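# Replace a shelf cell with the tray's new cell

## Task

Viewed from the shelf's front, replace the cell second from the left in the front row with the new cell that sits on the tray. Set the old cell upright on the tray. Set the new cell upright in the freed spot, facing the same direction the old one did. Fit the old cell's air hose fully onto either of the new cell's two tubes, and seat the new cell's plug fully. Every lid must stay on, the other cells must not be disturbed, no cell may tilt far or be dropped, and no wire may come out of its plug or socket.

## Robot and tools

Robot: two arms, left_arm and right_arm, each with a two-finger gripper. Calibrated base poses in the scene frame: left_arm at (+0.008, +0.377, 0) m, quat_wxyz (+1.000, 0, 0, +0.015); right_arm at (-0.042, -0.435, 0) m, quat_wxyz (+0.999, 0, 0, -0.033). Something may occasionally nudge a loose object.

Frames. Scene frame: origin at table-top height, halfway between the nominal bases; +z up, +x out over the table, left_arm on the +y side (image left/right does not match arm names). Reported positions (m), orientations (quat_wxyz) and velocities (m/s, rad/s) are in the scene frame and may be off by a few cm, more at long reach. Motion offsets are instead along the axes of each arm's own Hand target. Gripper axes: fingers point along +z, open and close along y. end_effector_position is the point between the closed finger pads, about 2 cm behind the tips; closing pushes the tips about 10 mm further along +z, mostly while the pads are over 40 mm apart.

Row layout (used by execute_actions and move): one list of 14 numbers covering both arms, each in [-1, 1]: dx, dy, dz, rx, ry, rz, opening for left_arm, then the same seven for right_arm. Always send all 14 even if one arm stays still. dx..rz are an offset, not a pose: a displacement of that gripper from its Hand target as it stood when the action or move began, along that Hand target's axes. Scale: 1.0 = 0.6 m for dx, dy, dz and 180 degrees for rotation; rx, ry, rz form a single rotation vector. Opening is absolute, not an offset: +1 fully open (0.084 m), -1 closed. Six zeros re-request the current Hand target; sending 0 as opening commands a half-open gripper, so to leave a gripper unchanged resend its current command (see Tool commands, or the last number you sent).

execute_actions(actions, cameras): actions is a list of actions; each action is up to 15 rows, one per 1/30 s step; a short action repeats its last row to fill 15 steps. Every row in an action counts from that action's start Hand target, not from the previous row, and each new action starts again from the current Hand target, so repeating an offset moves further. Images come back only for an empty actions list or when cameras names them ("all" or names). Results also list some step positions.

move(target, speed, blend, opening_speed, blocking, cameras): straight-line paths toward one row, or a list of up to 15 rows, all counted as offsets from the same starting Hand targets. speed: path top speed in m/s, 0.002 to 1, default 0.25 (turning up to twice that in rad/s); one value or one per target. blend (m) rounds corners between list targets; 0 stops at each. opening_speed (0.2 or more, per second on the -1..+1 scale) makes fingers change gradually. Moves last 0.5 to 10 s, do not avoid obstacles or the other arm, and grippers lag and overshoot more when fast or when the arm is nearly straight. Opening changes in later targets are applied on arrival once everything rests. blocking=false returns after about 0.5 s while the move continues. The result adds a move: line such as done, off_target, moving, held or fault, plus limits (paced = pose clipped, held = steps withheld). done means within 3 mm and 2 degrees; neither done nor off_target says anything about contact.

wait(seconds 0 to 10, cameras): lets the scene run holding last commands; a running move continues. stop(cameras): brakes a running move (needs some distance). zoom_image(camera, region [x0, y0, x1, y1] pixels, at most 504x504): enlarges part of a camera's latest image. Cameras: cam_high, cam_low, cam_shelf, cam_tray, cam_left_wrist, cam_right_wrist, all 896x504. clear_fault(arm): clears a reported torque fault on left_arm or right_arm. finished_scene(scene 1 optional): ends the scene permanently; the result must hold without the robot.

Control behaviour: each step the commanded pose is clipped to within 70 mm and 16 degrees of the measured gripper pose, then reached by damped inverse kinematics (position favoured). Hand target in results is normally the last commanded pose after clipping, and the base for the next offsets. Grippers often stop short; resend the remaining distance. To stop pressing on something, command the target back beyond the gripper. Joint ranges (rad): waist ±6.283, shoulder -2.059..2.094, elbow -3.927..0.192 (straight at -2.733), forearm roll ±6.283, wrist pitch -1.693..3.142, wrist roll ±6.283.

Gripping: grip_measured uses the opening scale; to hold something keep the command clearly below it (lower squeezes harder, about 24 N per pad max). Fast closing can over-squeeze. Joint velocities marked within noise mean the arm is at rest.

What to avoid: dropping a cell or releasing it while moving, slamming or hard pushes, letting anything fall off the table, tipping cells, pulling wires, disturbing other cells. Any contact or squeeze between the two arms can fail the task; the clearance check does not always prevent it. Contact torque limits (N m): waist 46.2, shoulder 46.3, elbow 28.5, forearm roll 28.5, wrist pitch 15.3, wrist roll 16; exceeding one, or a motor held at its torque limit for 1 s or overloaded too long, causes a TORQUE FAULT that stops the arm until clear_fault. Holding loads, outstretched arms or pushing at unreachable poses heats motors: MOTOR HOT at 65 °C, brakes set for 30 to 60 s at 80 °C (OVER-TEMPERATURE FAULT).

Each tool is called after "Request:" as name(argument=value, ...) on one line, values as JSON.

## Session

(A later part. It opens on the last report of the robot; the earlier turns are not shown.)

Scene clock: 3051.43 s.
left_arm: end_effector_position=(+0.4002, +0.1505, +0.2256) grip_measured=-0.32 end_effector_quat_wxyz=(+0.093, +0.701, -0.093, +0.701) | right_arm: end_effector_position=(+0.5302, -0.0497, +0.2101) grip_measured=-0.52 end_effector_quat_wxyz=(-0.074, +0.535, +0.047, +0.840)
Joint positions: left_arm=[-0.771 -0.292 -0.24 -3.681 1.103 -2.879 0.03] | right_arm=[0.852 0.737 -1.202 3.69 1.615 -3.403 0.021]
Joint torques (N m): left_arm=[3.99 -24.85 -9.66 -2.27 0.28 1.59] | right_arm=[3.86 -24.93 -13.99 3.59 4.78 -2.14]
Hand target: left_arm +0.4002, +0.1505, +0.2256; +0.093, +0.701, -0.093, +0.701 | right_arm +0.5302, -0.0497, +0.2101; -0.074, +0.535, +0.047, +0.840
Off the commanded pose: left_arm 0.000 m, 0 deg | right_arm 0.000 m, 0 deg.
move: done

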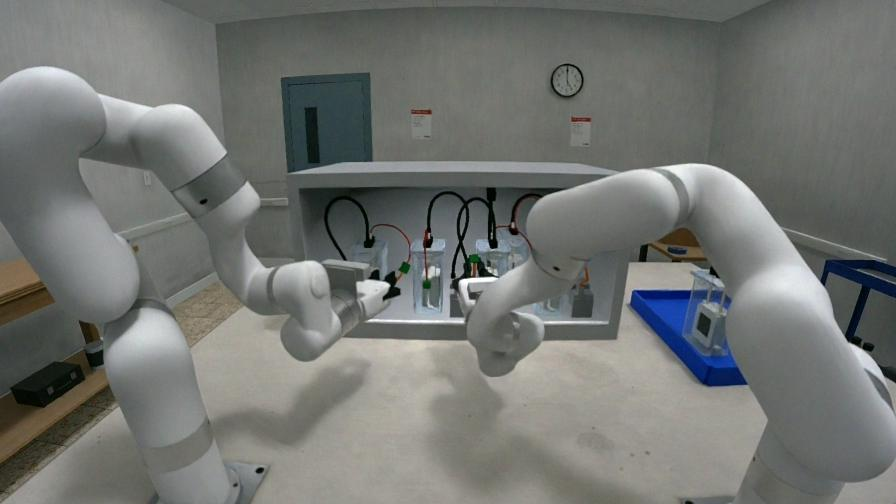

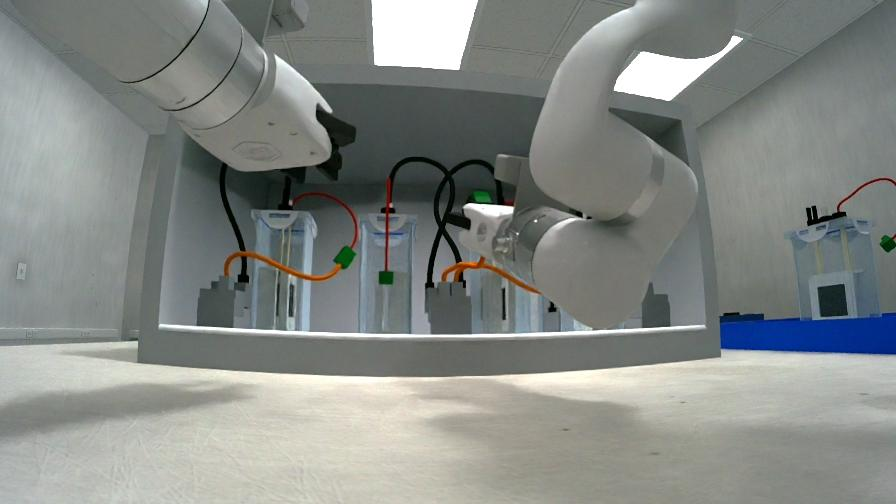

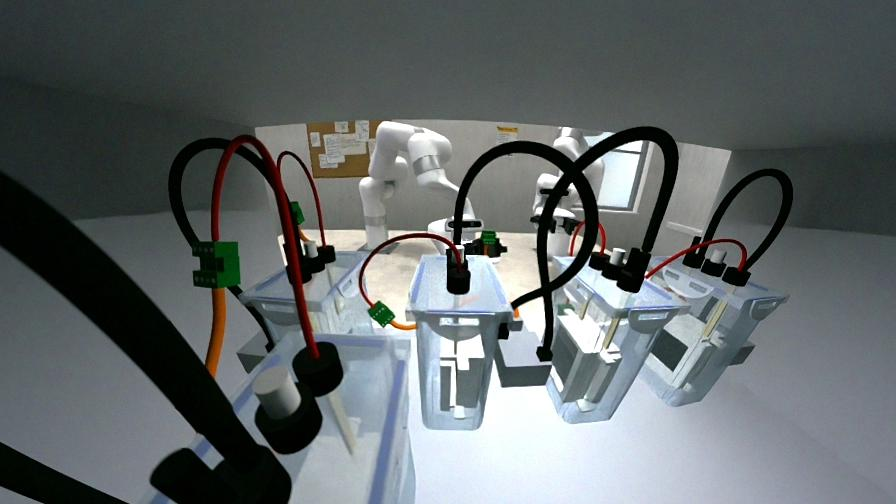

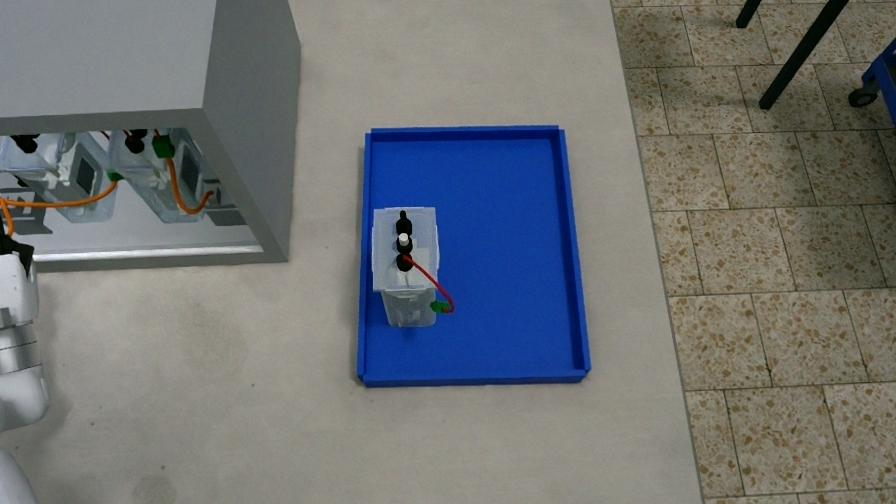

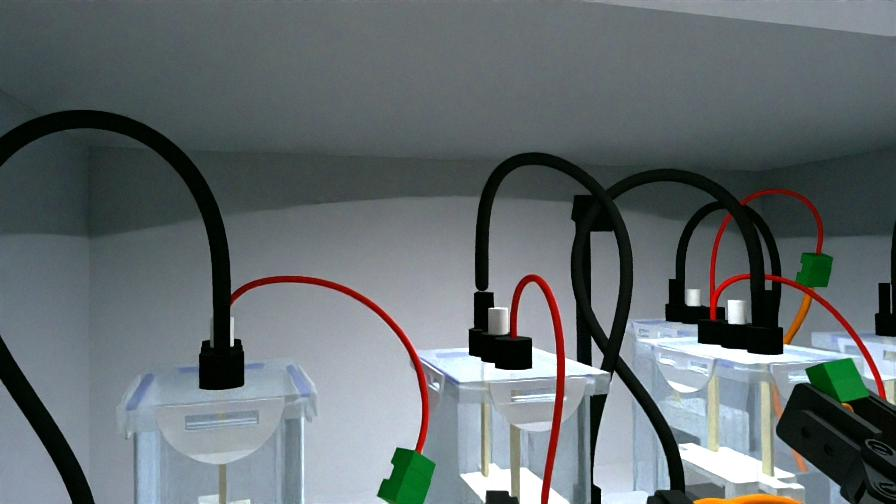

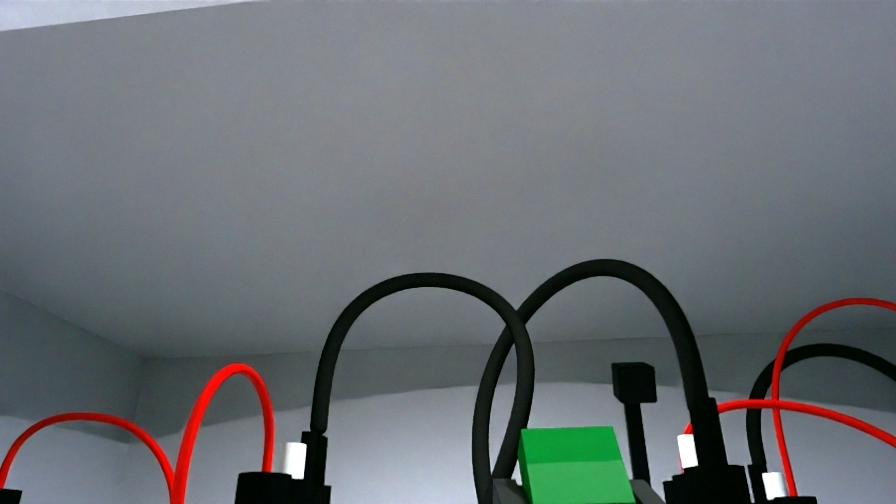

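Request:
move(target=[[-0.121,0.0685,0.2078,0.0833,0,0,0,0.0112,0.0547,-0.024,0,0,0,-1]], speed=0.12, cameras=["cam_left_wrist","cam_high","cam_shelf"])

Request:
zoom_image(camera="cam_left_wrist", region=[440, 260, 700, 504])

Scene clock: 3063.90 s.
left_arm: end_effector_position=(+0.5098, +0.0782, +0.1531) grip_measured=-0.01 end_effector_quat_wxyz=(+0.001, +0.707, -0.001, +0.707) | right_arm: end_effector_position=(+0.5202, -0.0847, +0.2101) grip_measured=-0.52 end_effector_quat_wxyz=(-0.074, +0.535, +0.047, +0.840)
Joint positions: left_arm=[-0.861 0.408 -0.826 -4.014 1.293 -2.826 0.044] | right_arm=[0.817 0.672 -1.072 3.662 1.664 -3.357 0.021]
Joint torques (N m): left_arm=[-4.26 -26.95 -15.37 -2.36 4.92 1.91] | right_arm=[-5.03 -33.1 -8.17 -3.92 5.03 2.15]
Hand target: left_arm +0.5098, +0.0782, +0.1531; +0.001, +0.707, -0.001, +0.707 | right_arm +0.5202, -0.0847, +0.2101; -0.074, +0.535, +0.047, +0.840
Off the commanded pose: left_arm 0.000 m, 0 deg | right_arm 0.000 m, 0 deg.
move: done
Images, in order (width x height): cam_high 896x504, cam_shelf 896x504, cam_left_wrist 896x504.

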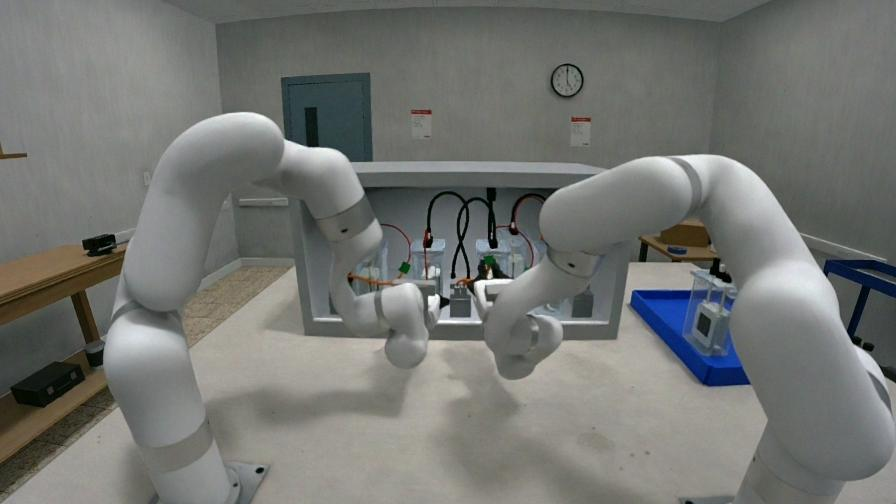

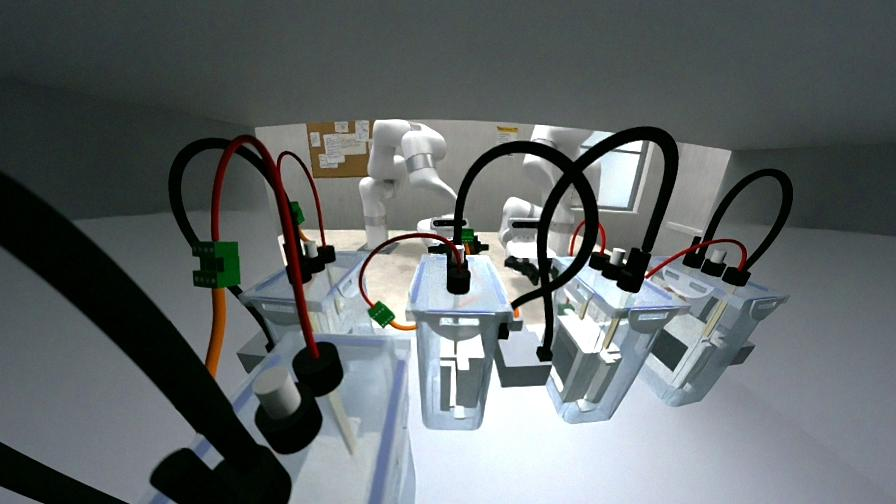

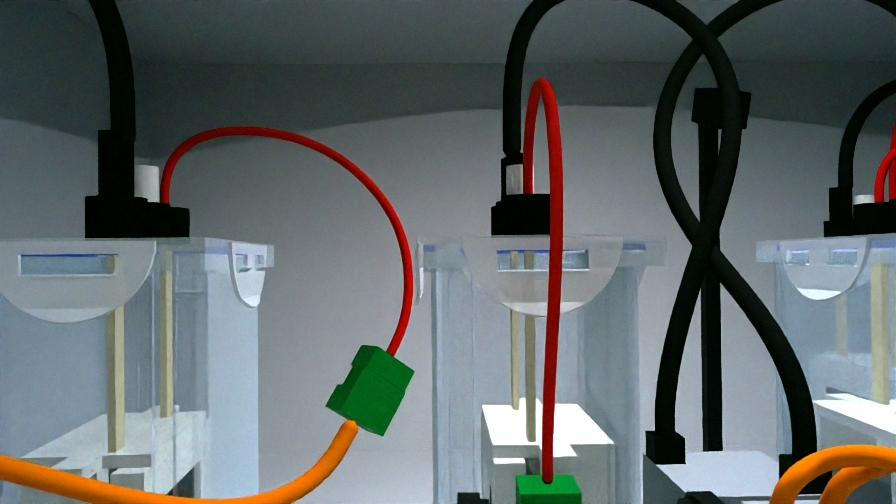

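Scaled by 1.938 from the camera's 896x504 image, which has a finer 1280x720 frame.

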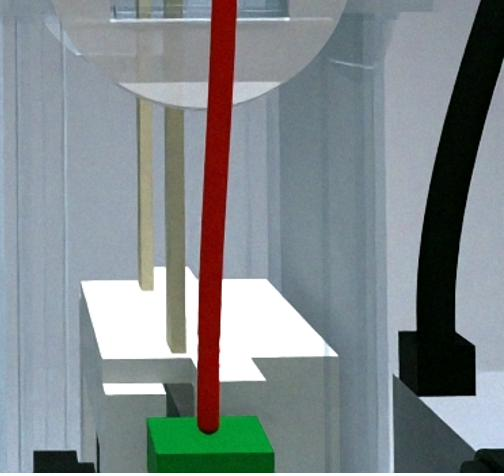

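Request:
move(target=[[0.0033,-0.0018,0.125,0,0,0,0,0,0,0,0,0,0,-1]], speed=0.06, cameras=["cam_left_wrist","cam_low","cam_high"])

Request:
zoom_image(camera="cam_low", region=[330, 190, 550, 340])

Scene clock: 3069.10 s.
left_arm: end_effector_position=(+0.5848, +0.0790, +0.1551) grip_measured=-0.01 end_effector_quat_wxyz=(+0.001, +0.707, -0.001, +0.707) | right_arm: end_effector_position=(+0.5202, -0.0847, +0.2101) grip_measured=-0.52 end_effector_quat_wxyz=(-0.074, +0.535, +0.047, +0.840)
Joint positions: left_arm=[-0.726 0.522 -1.036 -3.902 1.183 -2.797 0.044] | right_arm=[0.817 0.672 -1.072 3.662 1.664 -3.357 0.021]
Joint torques (N m): left_arm=[5.01 -31.73 -16.84 3.51 0.16 1.93] | right_arm=[-5.01 -32.9 -8.2 -3.65 5.14 2.06]
Hand target: left_arm +0.5848, +0.0791, +0.1551; +0.001, +0.707, -0.001, +0.707 | right_arm +0.5202, -0.0847, +0.2101; -0.074, +0.535, +0.047, +0.840
Off the commanded pose: left_arm 0.000 m, 0 deg | right_arm 0.000 m, 0 deg.
move: done
Images, in order (width x height): cam_high 896x504, cam_low 896x504, cam_left_wrist 896x504.

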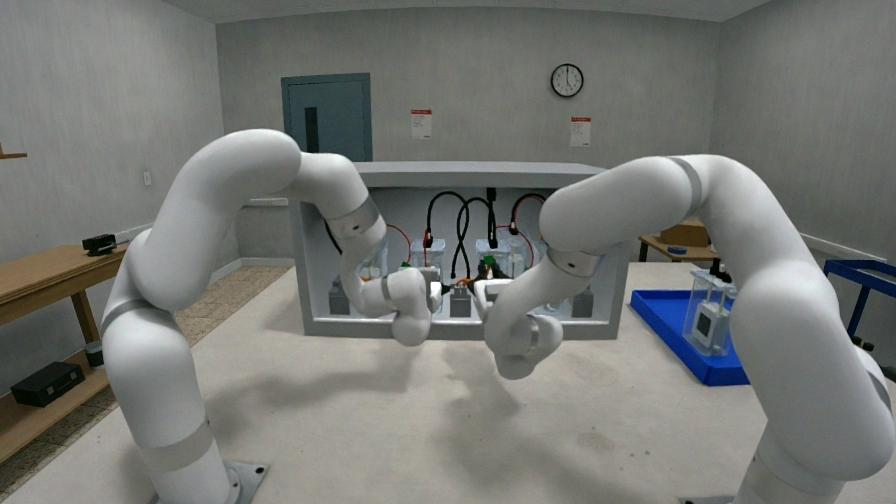

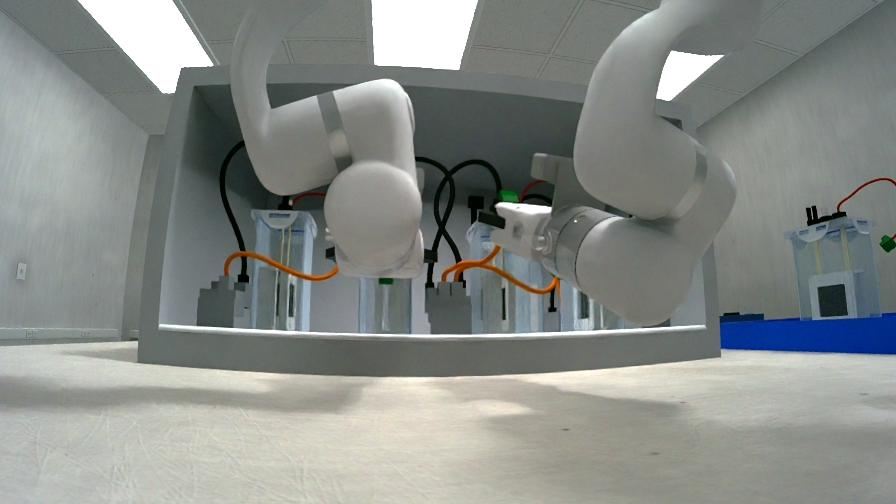

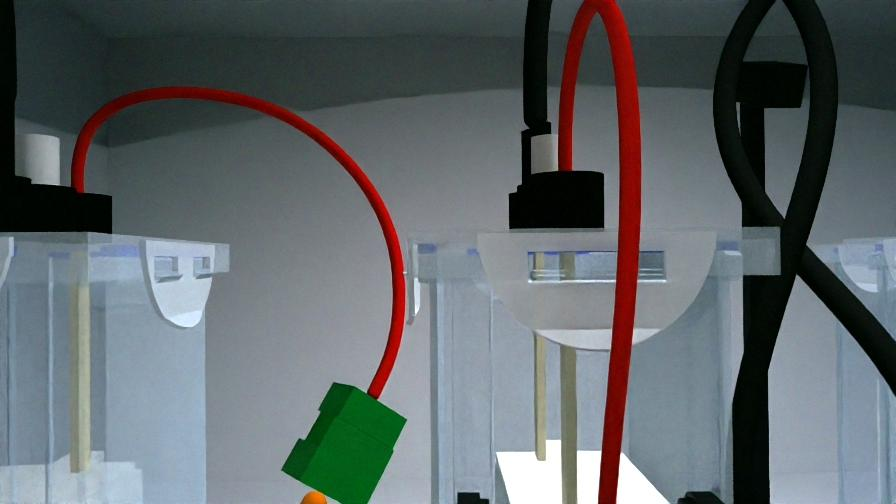

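Scaled by 2.291 from the camera's 896x504 image, which has a finer 1280x720 frame.

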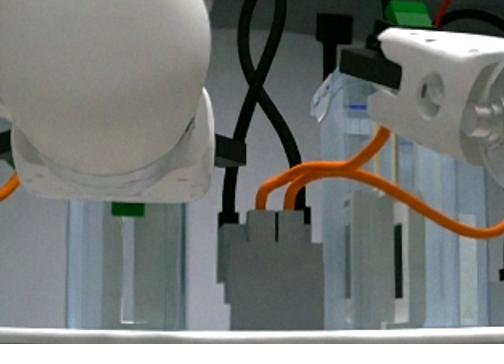

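Request:
move(target=[0,0,0,0,0,0,-1,0,0,0,0,0,0,-1], opening_speed=0.4, cameras=["cam_left_wrist","cam_low","cam_right_wrist"])

Scene clock: 3073.73 s.
left_arm: end_effector_position=(+0.5848, +0.0791, +0.1551) grip_measured=-0.56 end_effector_quat_wxyz=(+0.001, +0.707, -0.001, +0.707) | right_arm: end_effector_position=(+0.5202, -0.0847, +0.2101) grip_measured=-0.52 end_effector_quat_wxyz=(-0.074, +0.535, +0.047, +0.840)
Joint positions: left_arm=[-0.726 0.522 -1.036 -3.902 1.183 -2.797 0.02] | right_arm=[0.817 0.672 -1.072 3.662 1.664 -3.357 0.021]
Joint torques (N m): left_arm=[4.9 -31.85 -16.55 3.45 0.33 1.9] | right_arm=[-5.1 -33.03 -8.18 -3.66 5.14 2.13]
Hand target: left_arm +0.5848, +0.0791, +0.1551; +0.001, +0.707, -0.001, +0.707 | right_arm +0.5202, -0.0847, +0.2101; -0.074, +0.535, +0.047, +0.840
Off the commanded pose: left_arm 0.000 m, 0 deg | right_arm 0.000 m, 0 deg.
move: done
Images, in order (width x height): cam_low 896x504, cam_left_wrist 896x504, cam_right_wrist 896x504.

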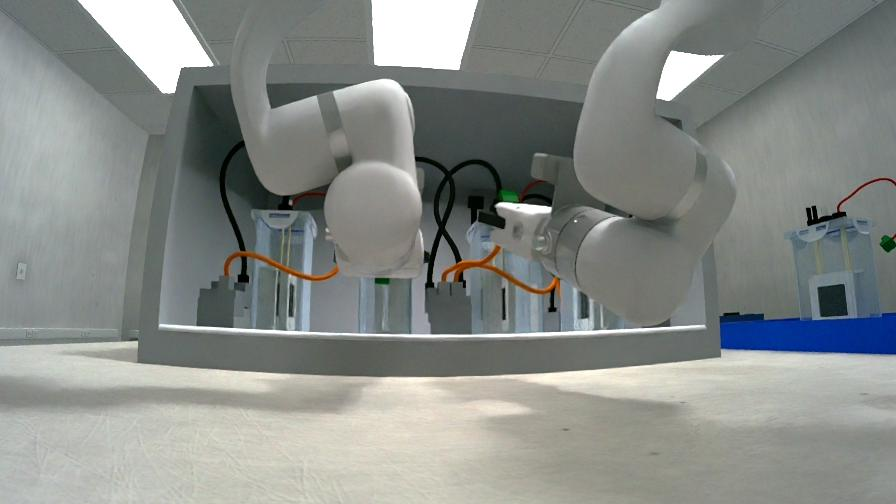

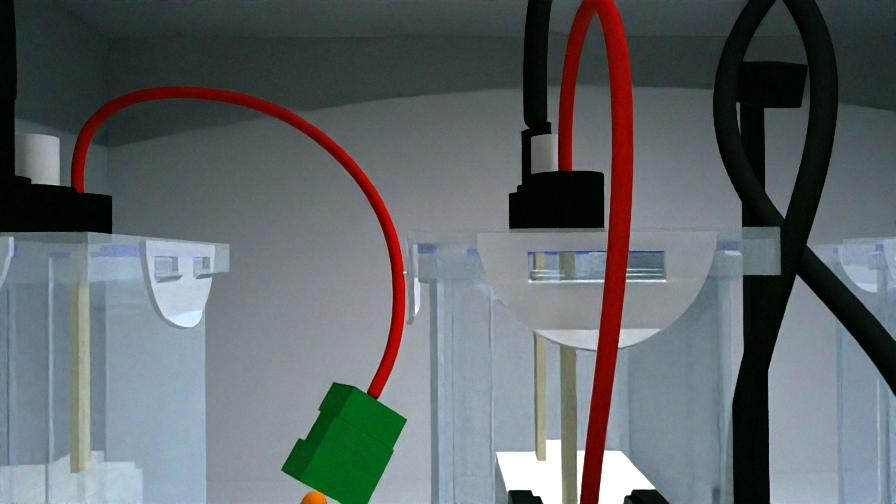

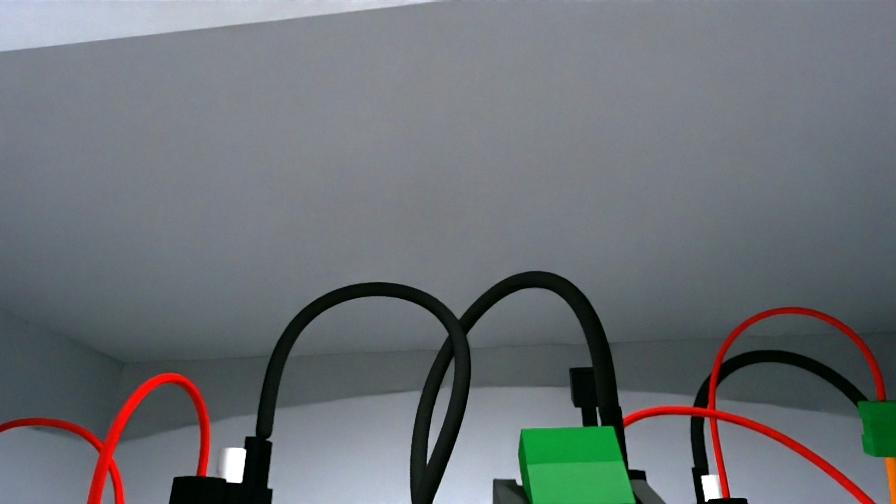

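Request:
move(target=[[0.033,0.0067,-0.158,0,0,0,-1,0,0,0,0,0,0,-1],[0.2417,0.04,-0.158,0,0,0,-1,0,0,0,0,0,0,-1],[0.2167,0.185,-0.073,0.0545,-0.1495,-0.0131,-1,0,0,0,0,0,0,-1]], speed=0.1, blend=[0.02,0.02,0], cameras=["all"])

Scene clock: 3098.70 s.
left_arm: end_effector_position=(+0.5407, -0.0318, +0.2851) grip_measured=-0.56 end_effector_quat_wxyz=(-0.045, +0.849, +0.073, +0.521) | right_arm: end_effector_position=(+0.5202, -0.0847, +0.2101) grip_measured=-0.52 end_effector_quat_wxyz=(-0.074, +0.535, +0.047, +0.840)
Joint positions: left_arm=[-0.909 0.35 -1.418 -4.946 0.918 -1.867 0.02] | right_arm=[0.817 0.672 -1.072 3.662 1.664 -3.357 0.021]
Joint torques (N m): left_arm=[-4.52 -34.12 -21.24 -2.41 2.11 1.98] | right_arm=[-5.03 -32.98 -8.19 -3.61 5.06 2.1]
Hand target: left_arm +0.5407, -0.0318, +0.2851; -0.045, +0.849, +0.073, +0.521 | right_arm +0.5202, -0.0847, +0.2101; -0.074, +0.535, +0.047, +0.840
Off the commanded pose: left_arm 0.000 m, 0 deg | right_arm 0.000 m, 0 deg.
move: done

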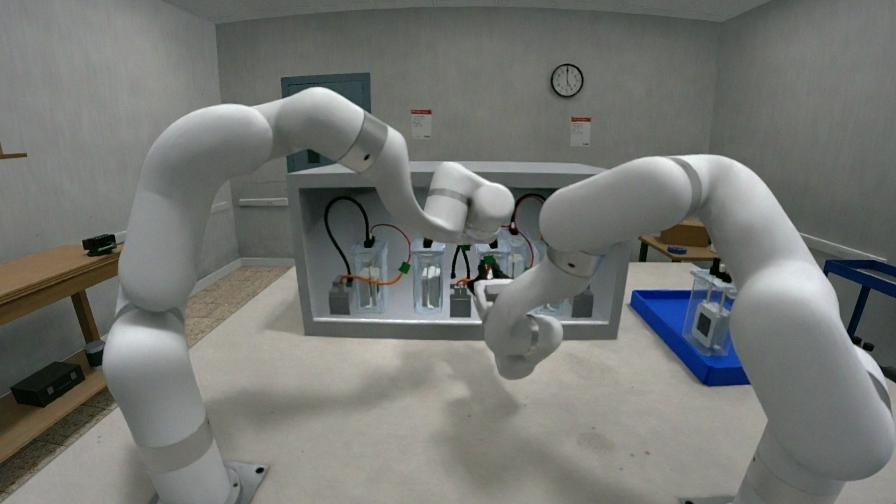

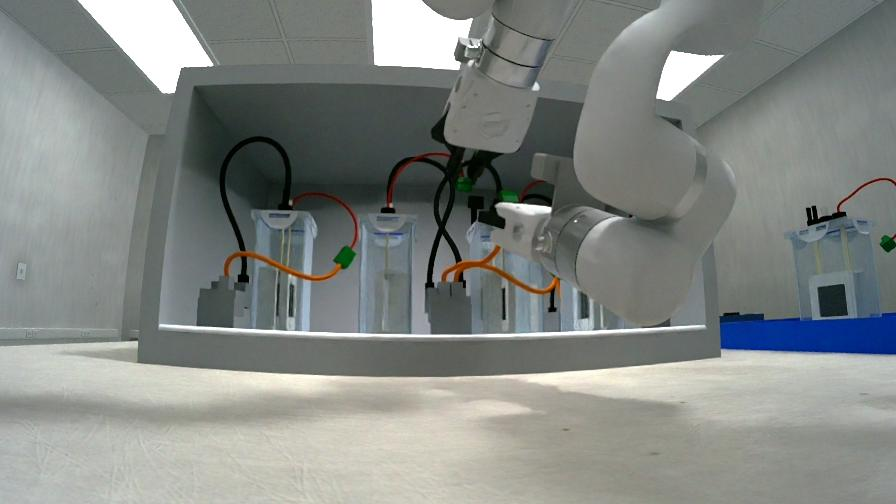

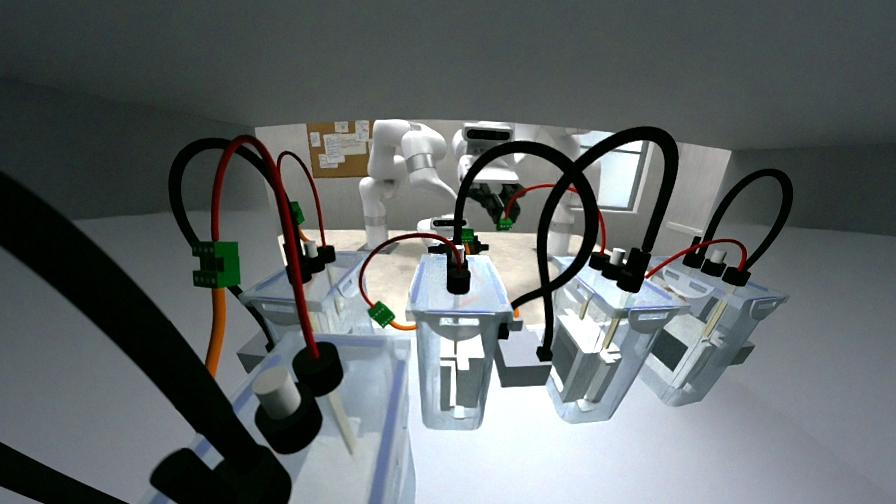

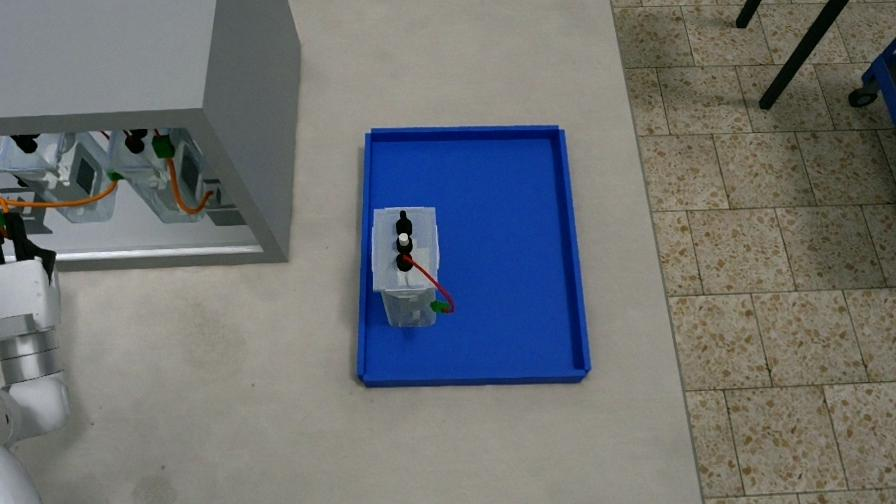

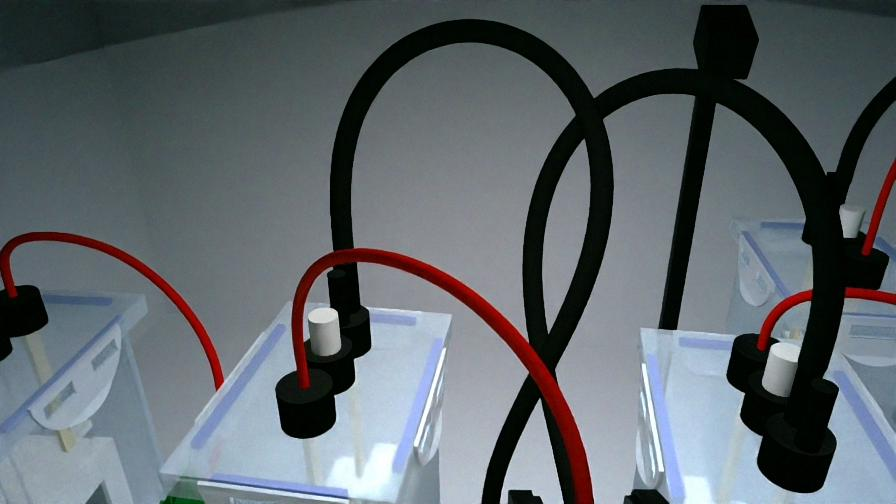

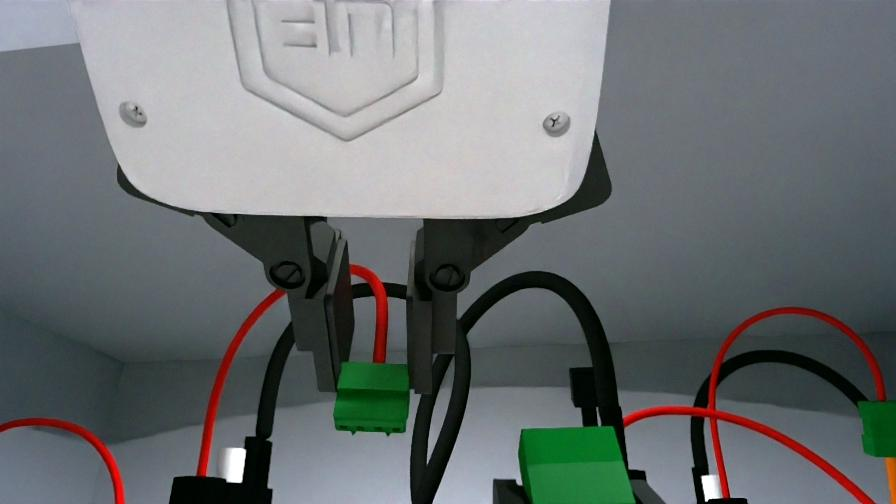

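Request:
move(target=[[-0.1277,-0.119,-0.0267,-0.3814,0.1307,0.0915,-1,0,0,0,0,0,0,-1]], speed=0.15, cameras=["cam_left_wrist","cam_right_wrist","cam_high"])

Request:
zoom_image(camera="cam_left_wrist", region=[500, 330, 760, 504])

Scene clock: 3134.90 s.
left_arm: end_effector_position=(+0.4802, +0.0302, +0.2241) grip_measured=-0.56 end_effector_quat_wxyz=(+0.355, +0.612, -0.354, +0.612) | right_arm: end_effector_position=(+0.5202, -0.0847, +0.2101) grip_measured=-0.52 end_effector_quat_wxyz=(-0.074, +0.535, +0.047, +0.840)
Joint positions: left_arm=[-0.445 0.169 -0.75 -2.418 1.114 -3.513 0.02] | right_arm=[0.817 0.672 -1.072 3.662 1.664 -3.357 0.021]
Joint torques (N m): left_arm=[4.26 -23.57 -17.69 2.44 4.95 -1.96] | right_arm=[-4.92 -33.05 -8.1 -3.74 5.08 2.08]
Hand target: left_arm +0.4802, +0.0302, +0.2241; +0.355, +0.612, -0.354, +0.612 | right_arm +0.5202, -0.0847, +0.2101; -0.074, +0.535, +0.047, +0.840
Off the commanded pose: left_arm 0.000 m, 0 deg | right_arm 0.000 m, 0 deg.
move: done
Images, in order (width x height): cam_high 896x504, cam_left_wrist 896x504, cam_right_wrist 896x504.

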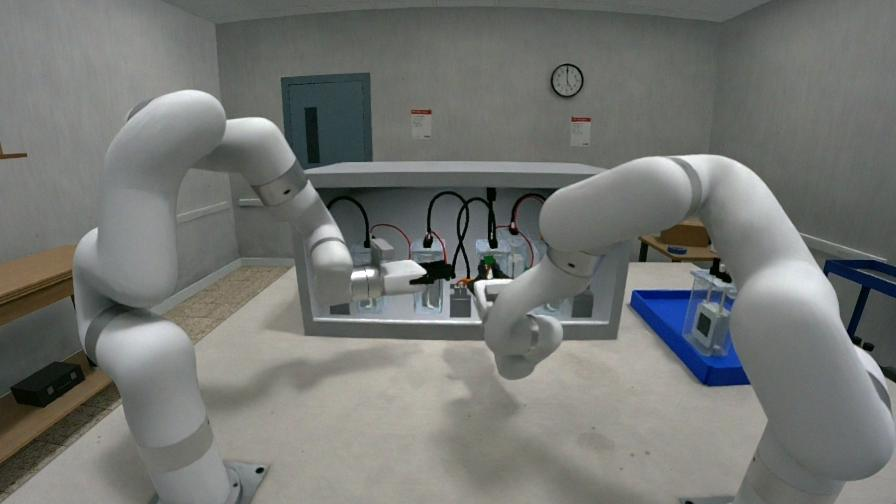

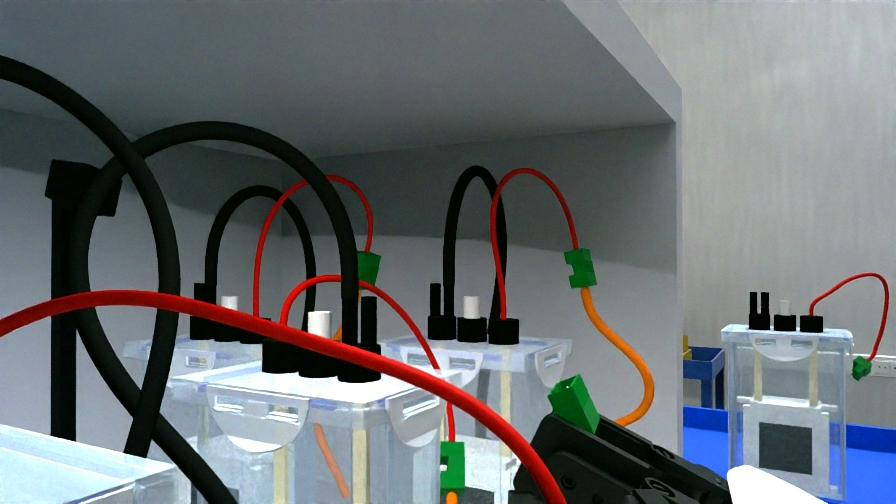

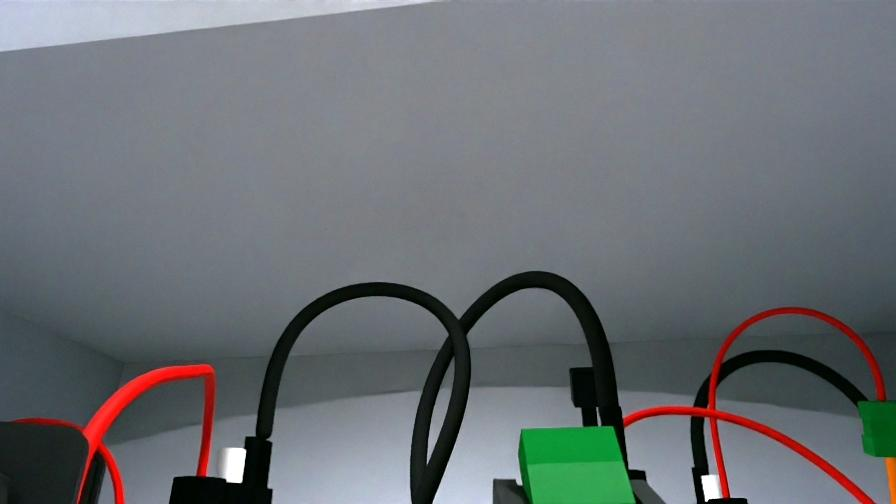

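Scaled by 1.938 from the camera's 896x504 image, which has a finer 1280x720 frame.

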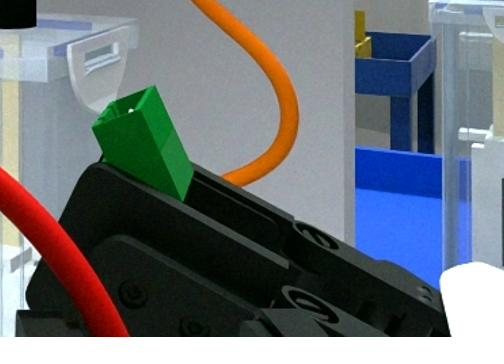

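Request:
zoom_image(camera="cam_left_wrist", region=[500, 360, 640, 504])

Request:
zoom_image(camera="cam_left_wrist", region=[535, 365, 615, 445])

Scaled by 3.500 from the camera's 896x504 image, which has a finer 1280x720 frame.

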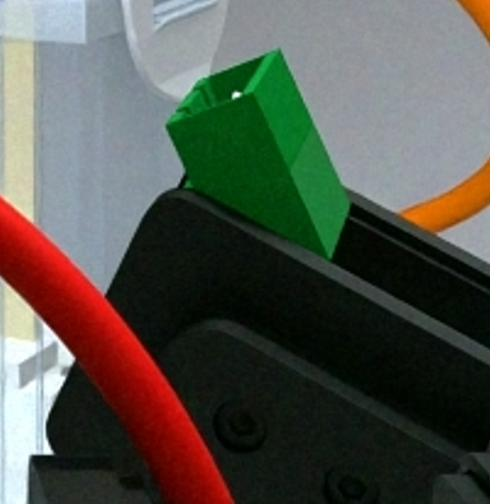

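Scaled by 6.300 from the camera's 896x504 image, which has a finer 1280x720 frame.

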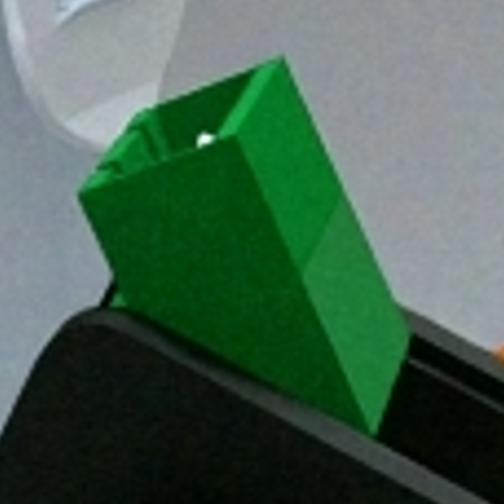

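Request:
move(target=[[0.1433,-0.051,0.145,0,0,0,-1,0,0,0,0,0,0,-1]], speed=0.15, cameras=["cam_right_wrist","cam_high"])

Request:
zoom_image(camera="cam_right_wrist", region=[380, 180, 580, 360])

Scene clock: 3173.03 s.
left_arm: end_effector_position=(+0.5500, -0.0300, +0.3101) grip_measured=-0.56 end_effector_quat_wxyz=(+0.355, +0.612, -0.354, +0.612) | right_arm: end_effector_position=(+0.5202, -0.0847, +0.2101) grip_measured=-0.52 end_effector_quat_wxyz=(-0.074, +0.535, +0.047, +0.840)
Joint positions: left_arm=[-0.532 0.244 -1.131 -2.372 0.849 -3.711 0.02] | right_arm=[0.817 0.672 -1.072 3.662 1.664 -3.357 0.021]
Joint torques (N m): left_arm=[-4.56 -30.02 -20.51 2.72 0.04 -1.97] | right_arm=[-5.12 -32.81 -8.35 -3.83 5.04 1.94]
Hand target: left_arm +0.5500, -0.0300, +0.3101; +0.355, +0.612, -0.354, +0.612 | right_arm +0.5202, -0.0847, +0.2101; -0.074, +0.535, +0.047, +0.840
Off the commanded pose: left_arm 0.000 m, 0 deg | right_arm 0.000 m, 0 deg.
move: done
Images, in order (width x height): cam_high 896x504, cam_right_wrist 896x504.

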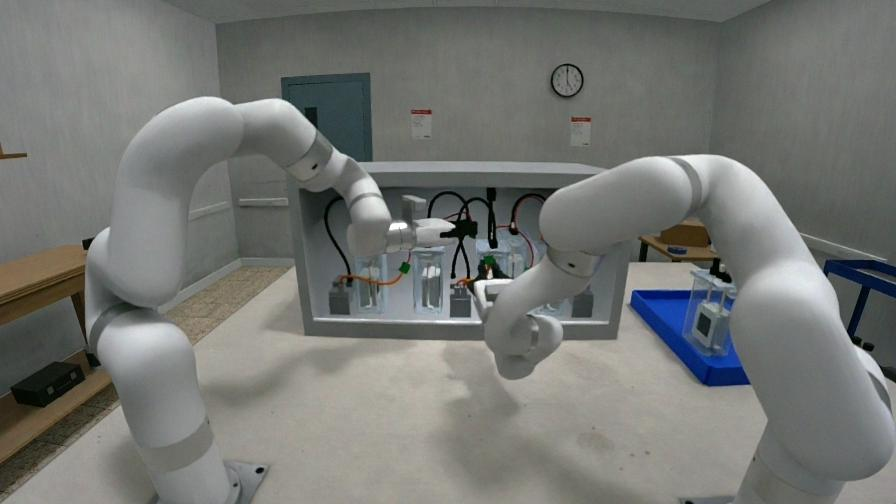

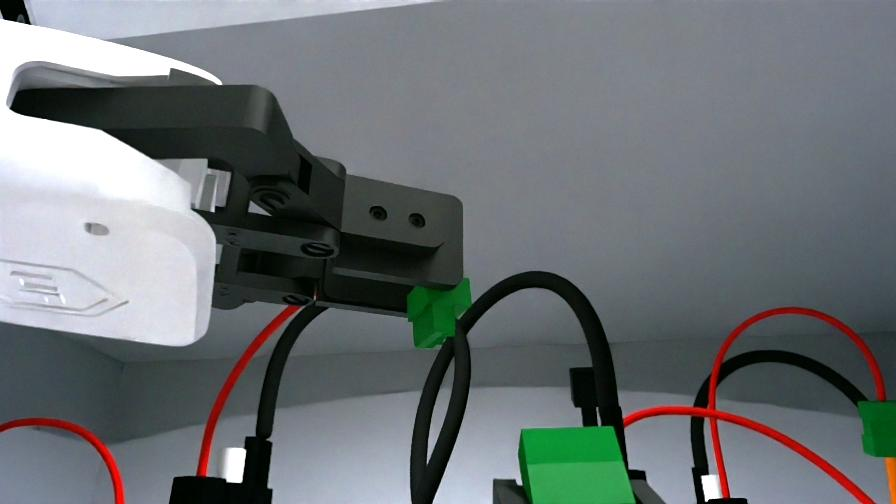

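Scaled by 2.520 from the camera's 896x504 image, which has a finer 1280x720 frame.

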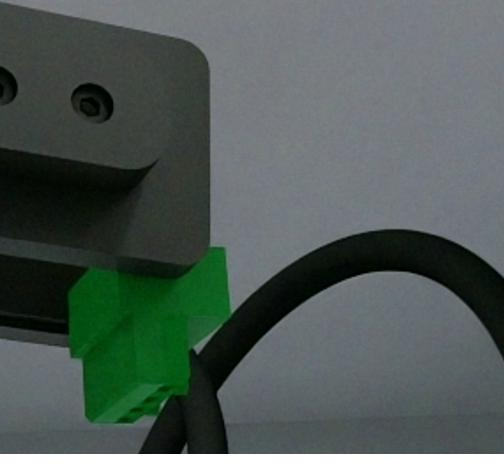

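Request:
move(target=[[-0.0167,0.0327,0.018,0.3826,-0.121,-0.0848,-1,-0.0118,-0.0628,0.0253,0,0,0,-1]], speed=0.15, cameras=["cam_right_wrist","cam_left_wrist","cam_shelf","cam_low"])

Request:
zoom_image(camera="cam_right_wrist", region=[480, 300, 680, 504])

Request:
zoom_image(camera="cam_shelf", region=[440, 180, 560, 280])

Scene clock: 3211.23 s.
left_arm: end_effector_position=(+0.5383, -0.0491, +0.3001) grip_measured=-0.56 end_effector_quat_wxyz=(-0.046, +0.840, +0.073, +0.535) | right_arm: end_effector_position=(+0.5302, -0.0447, +0.2101) grip_measured=-0.52 end_effector_quat_wxyz=(-0.074, +0.535, +0.047, +0.840)
Joint positions: left_arm=[-0.944 0.377 -1.478 -4.939 0.966 -1.86 0.02] | right_arm=[0.859 0.744 -1.217 3.696 1.611 -3.409 0.021]
Joint torques (N m): left_arm=[-4.4 -34.99 -21.38 -2.36 2.27 1.95] | right_arm=[3.76 -24.97 -14.07 3.71 1.69 -2.21]
Hand target: left_arm +0.5383, -0.0492, +0.3001; -0.046, +0.840, +0.073, +0.535 | right_arm +0.5302, -0.0447, +0.2101; -0.074, +0.535, +0.047, +0.840
Off the commanded pose: left_arm 0.000 m, 0 deg | right_arm 0.000 m, 0 deg.
move: done
Images, in order (width x height): cam_low 896x504, cam_shelf 896x504, cam_left_wrist 896x504, cam_right_wrist 896x504.

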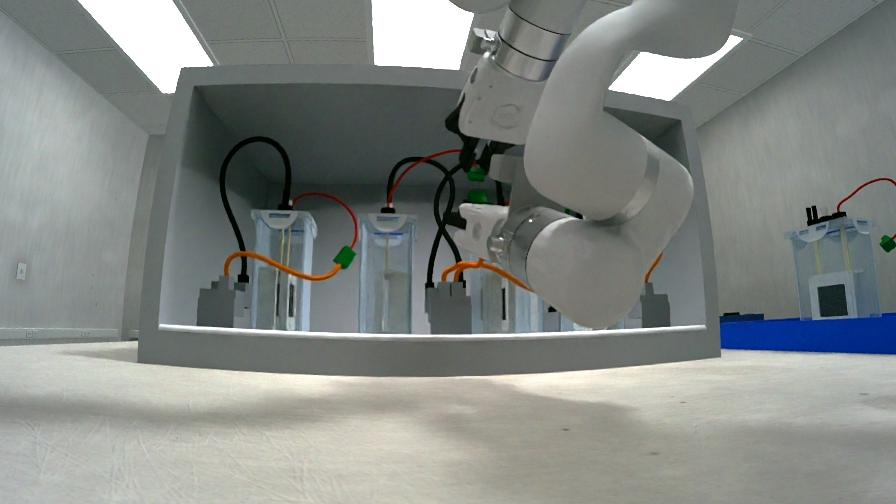

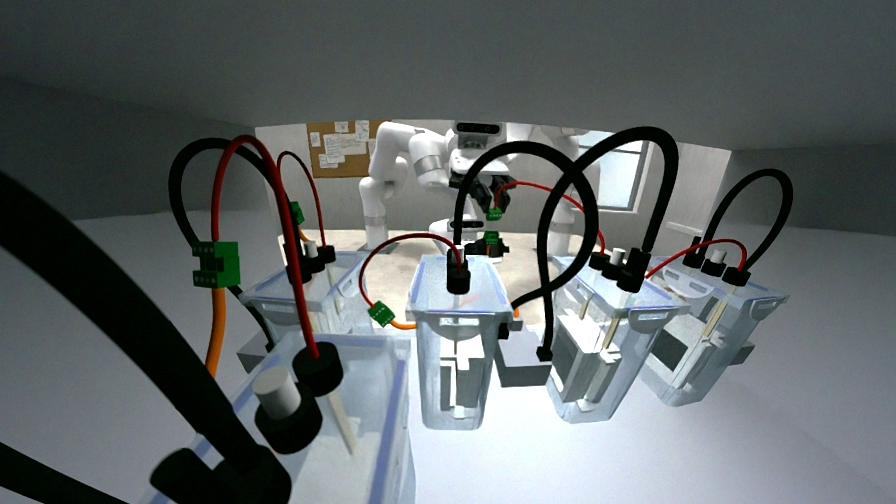

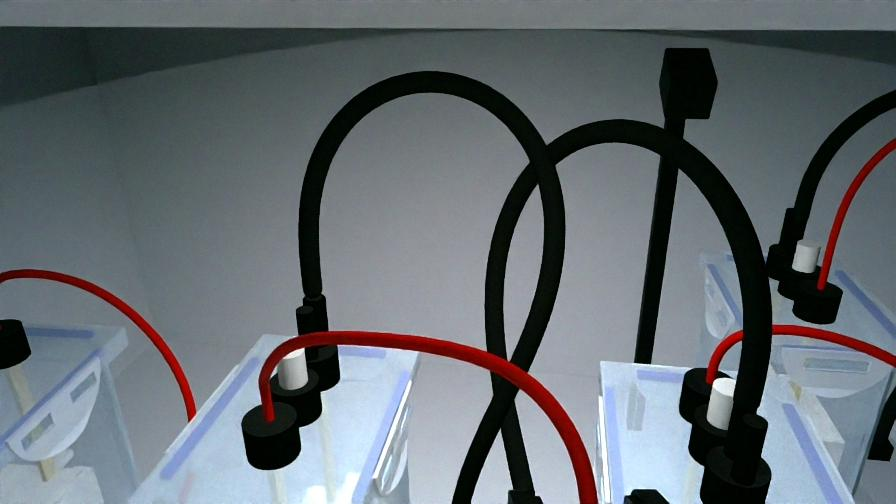

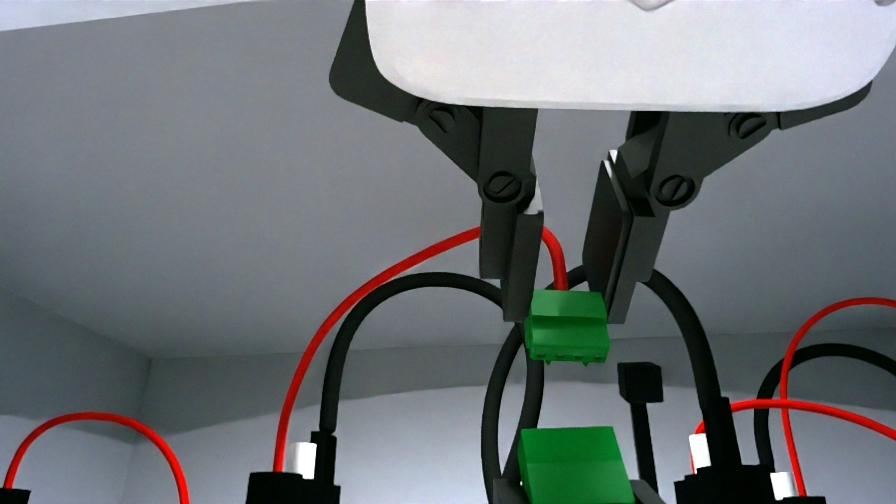

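Scaled by 2.471 from the camera's 896x504 image, which has a finer 1280x720 frame.

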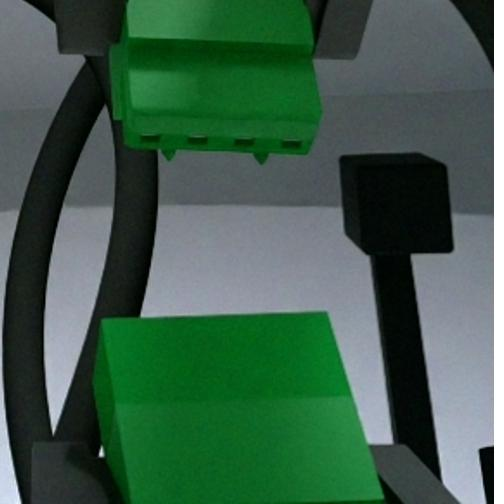

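Scaled by 4.200 from the camera's 896x504 image, which has a finer 1280x720 frame.

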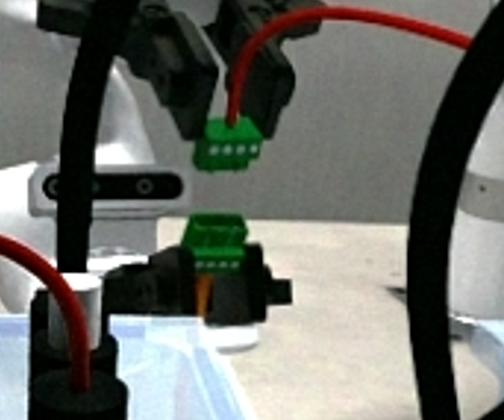

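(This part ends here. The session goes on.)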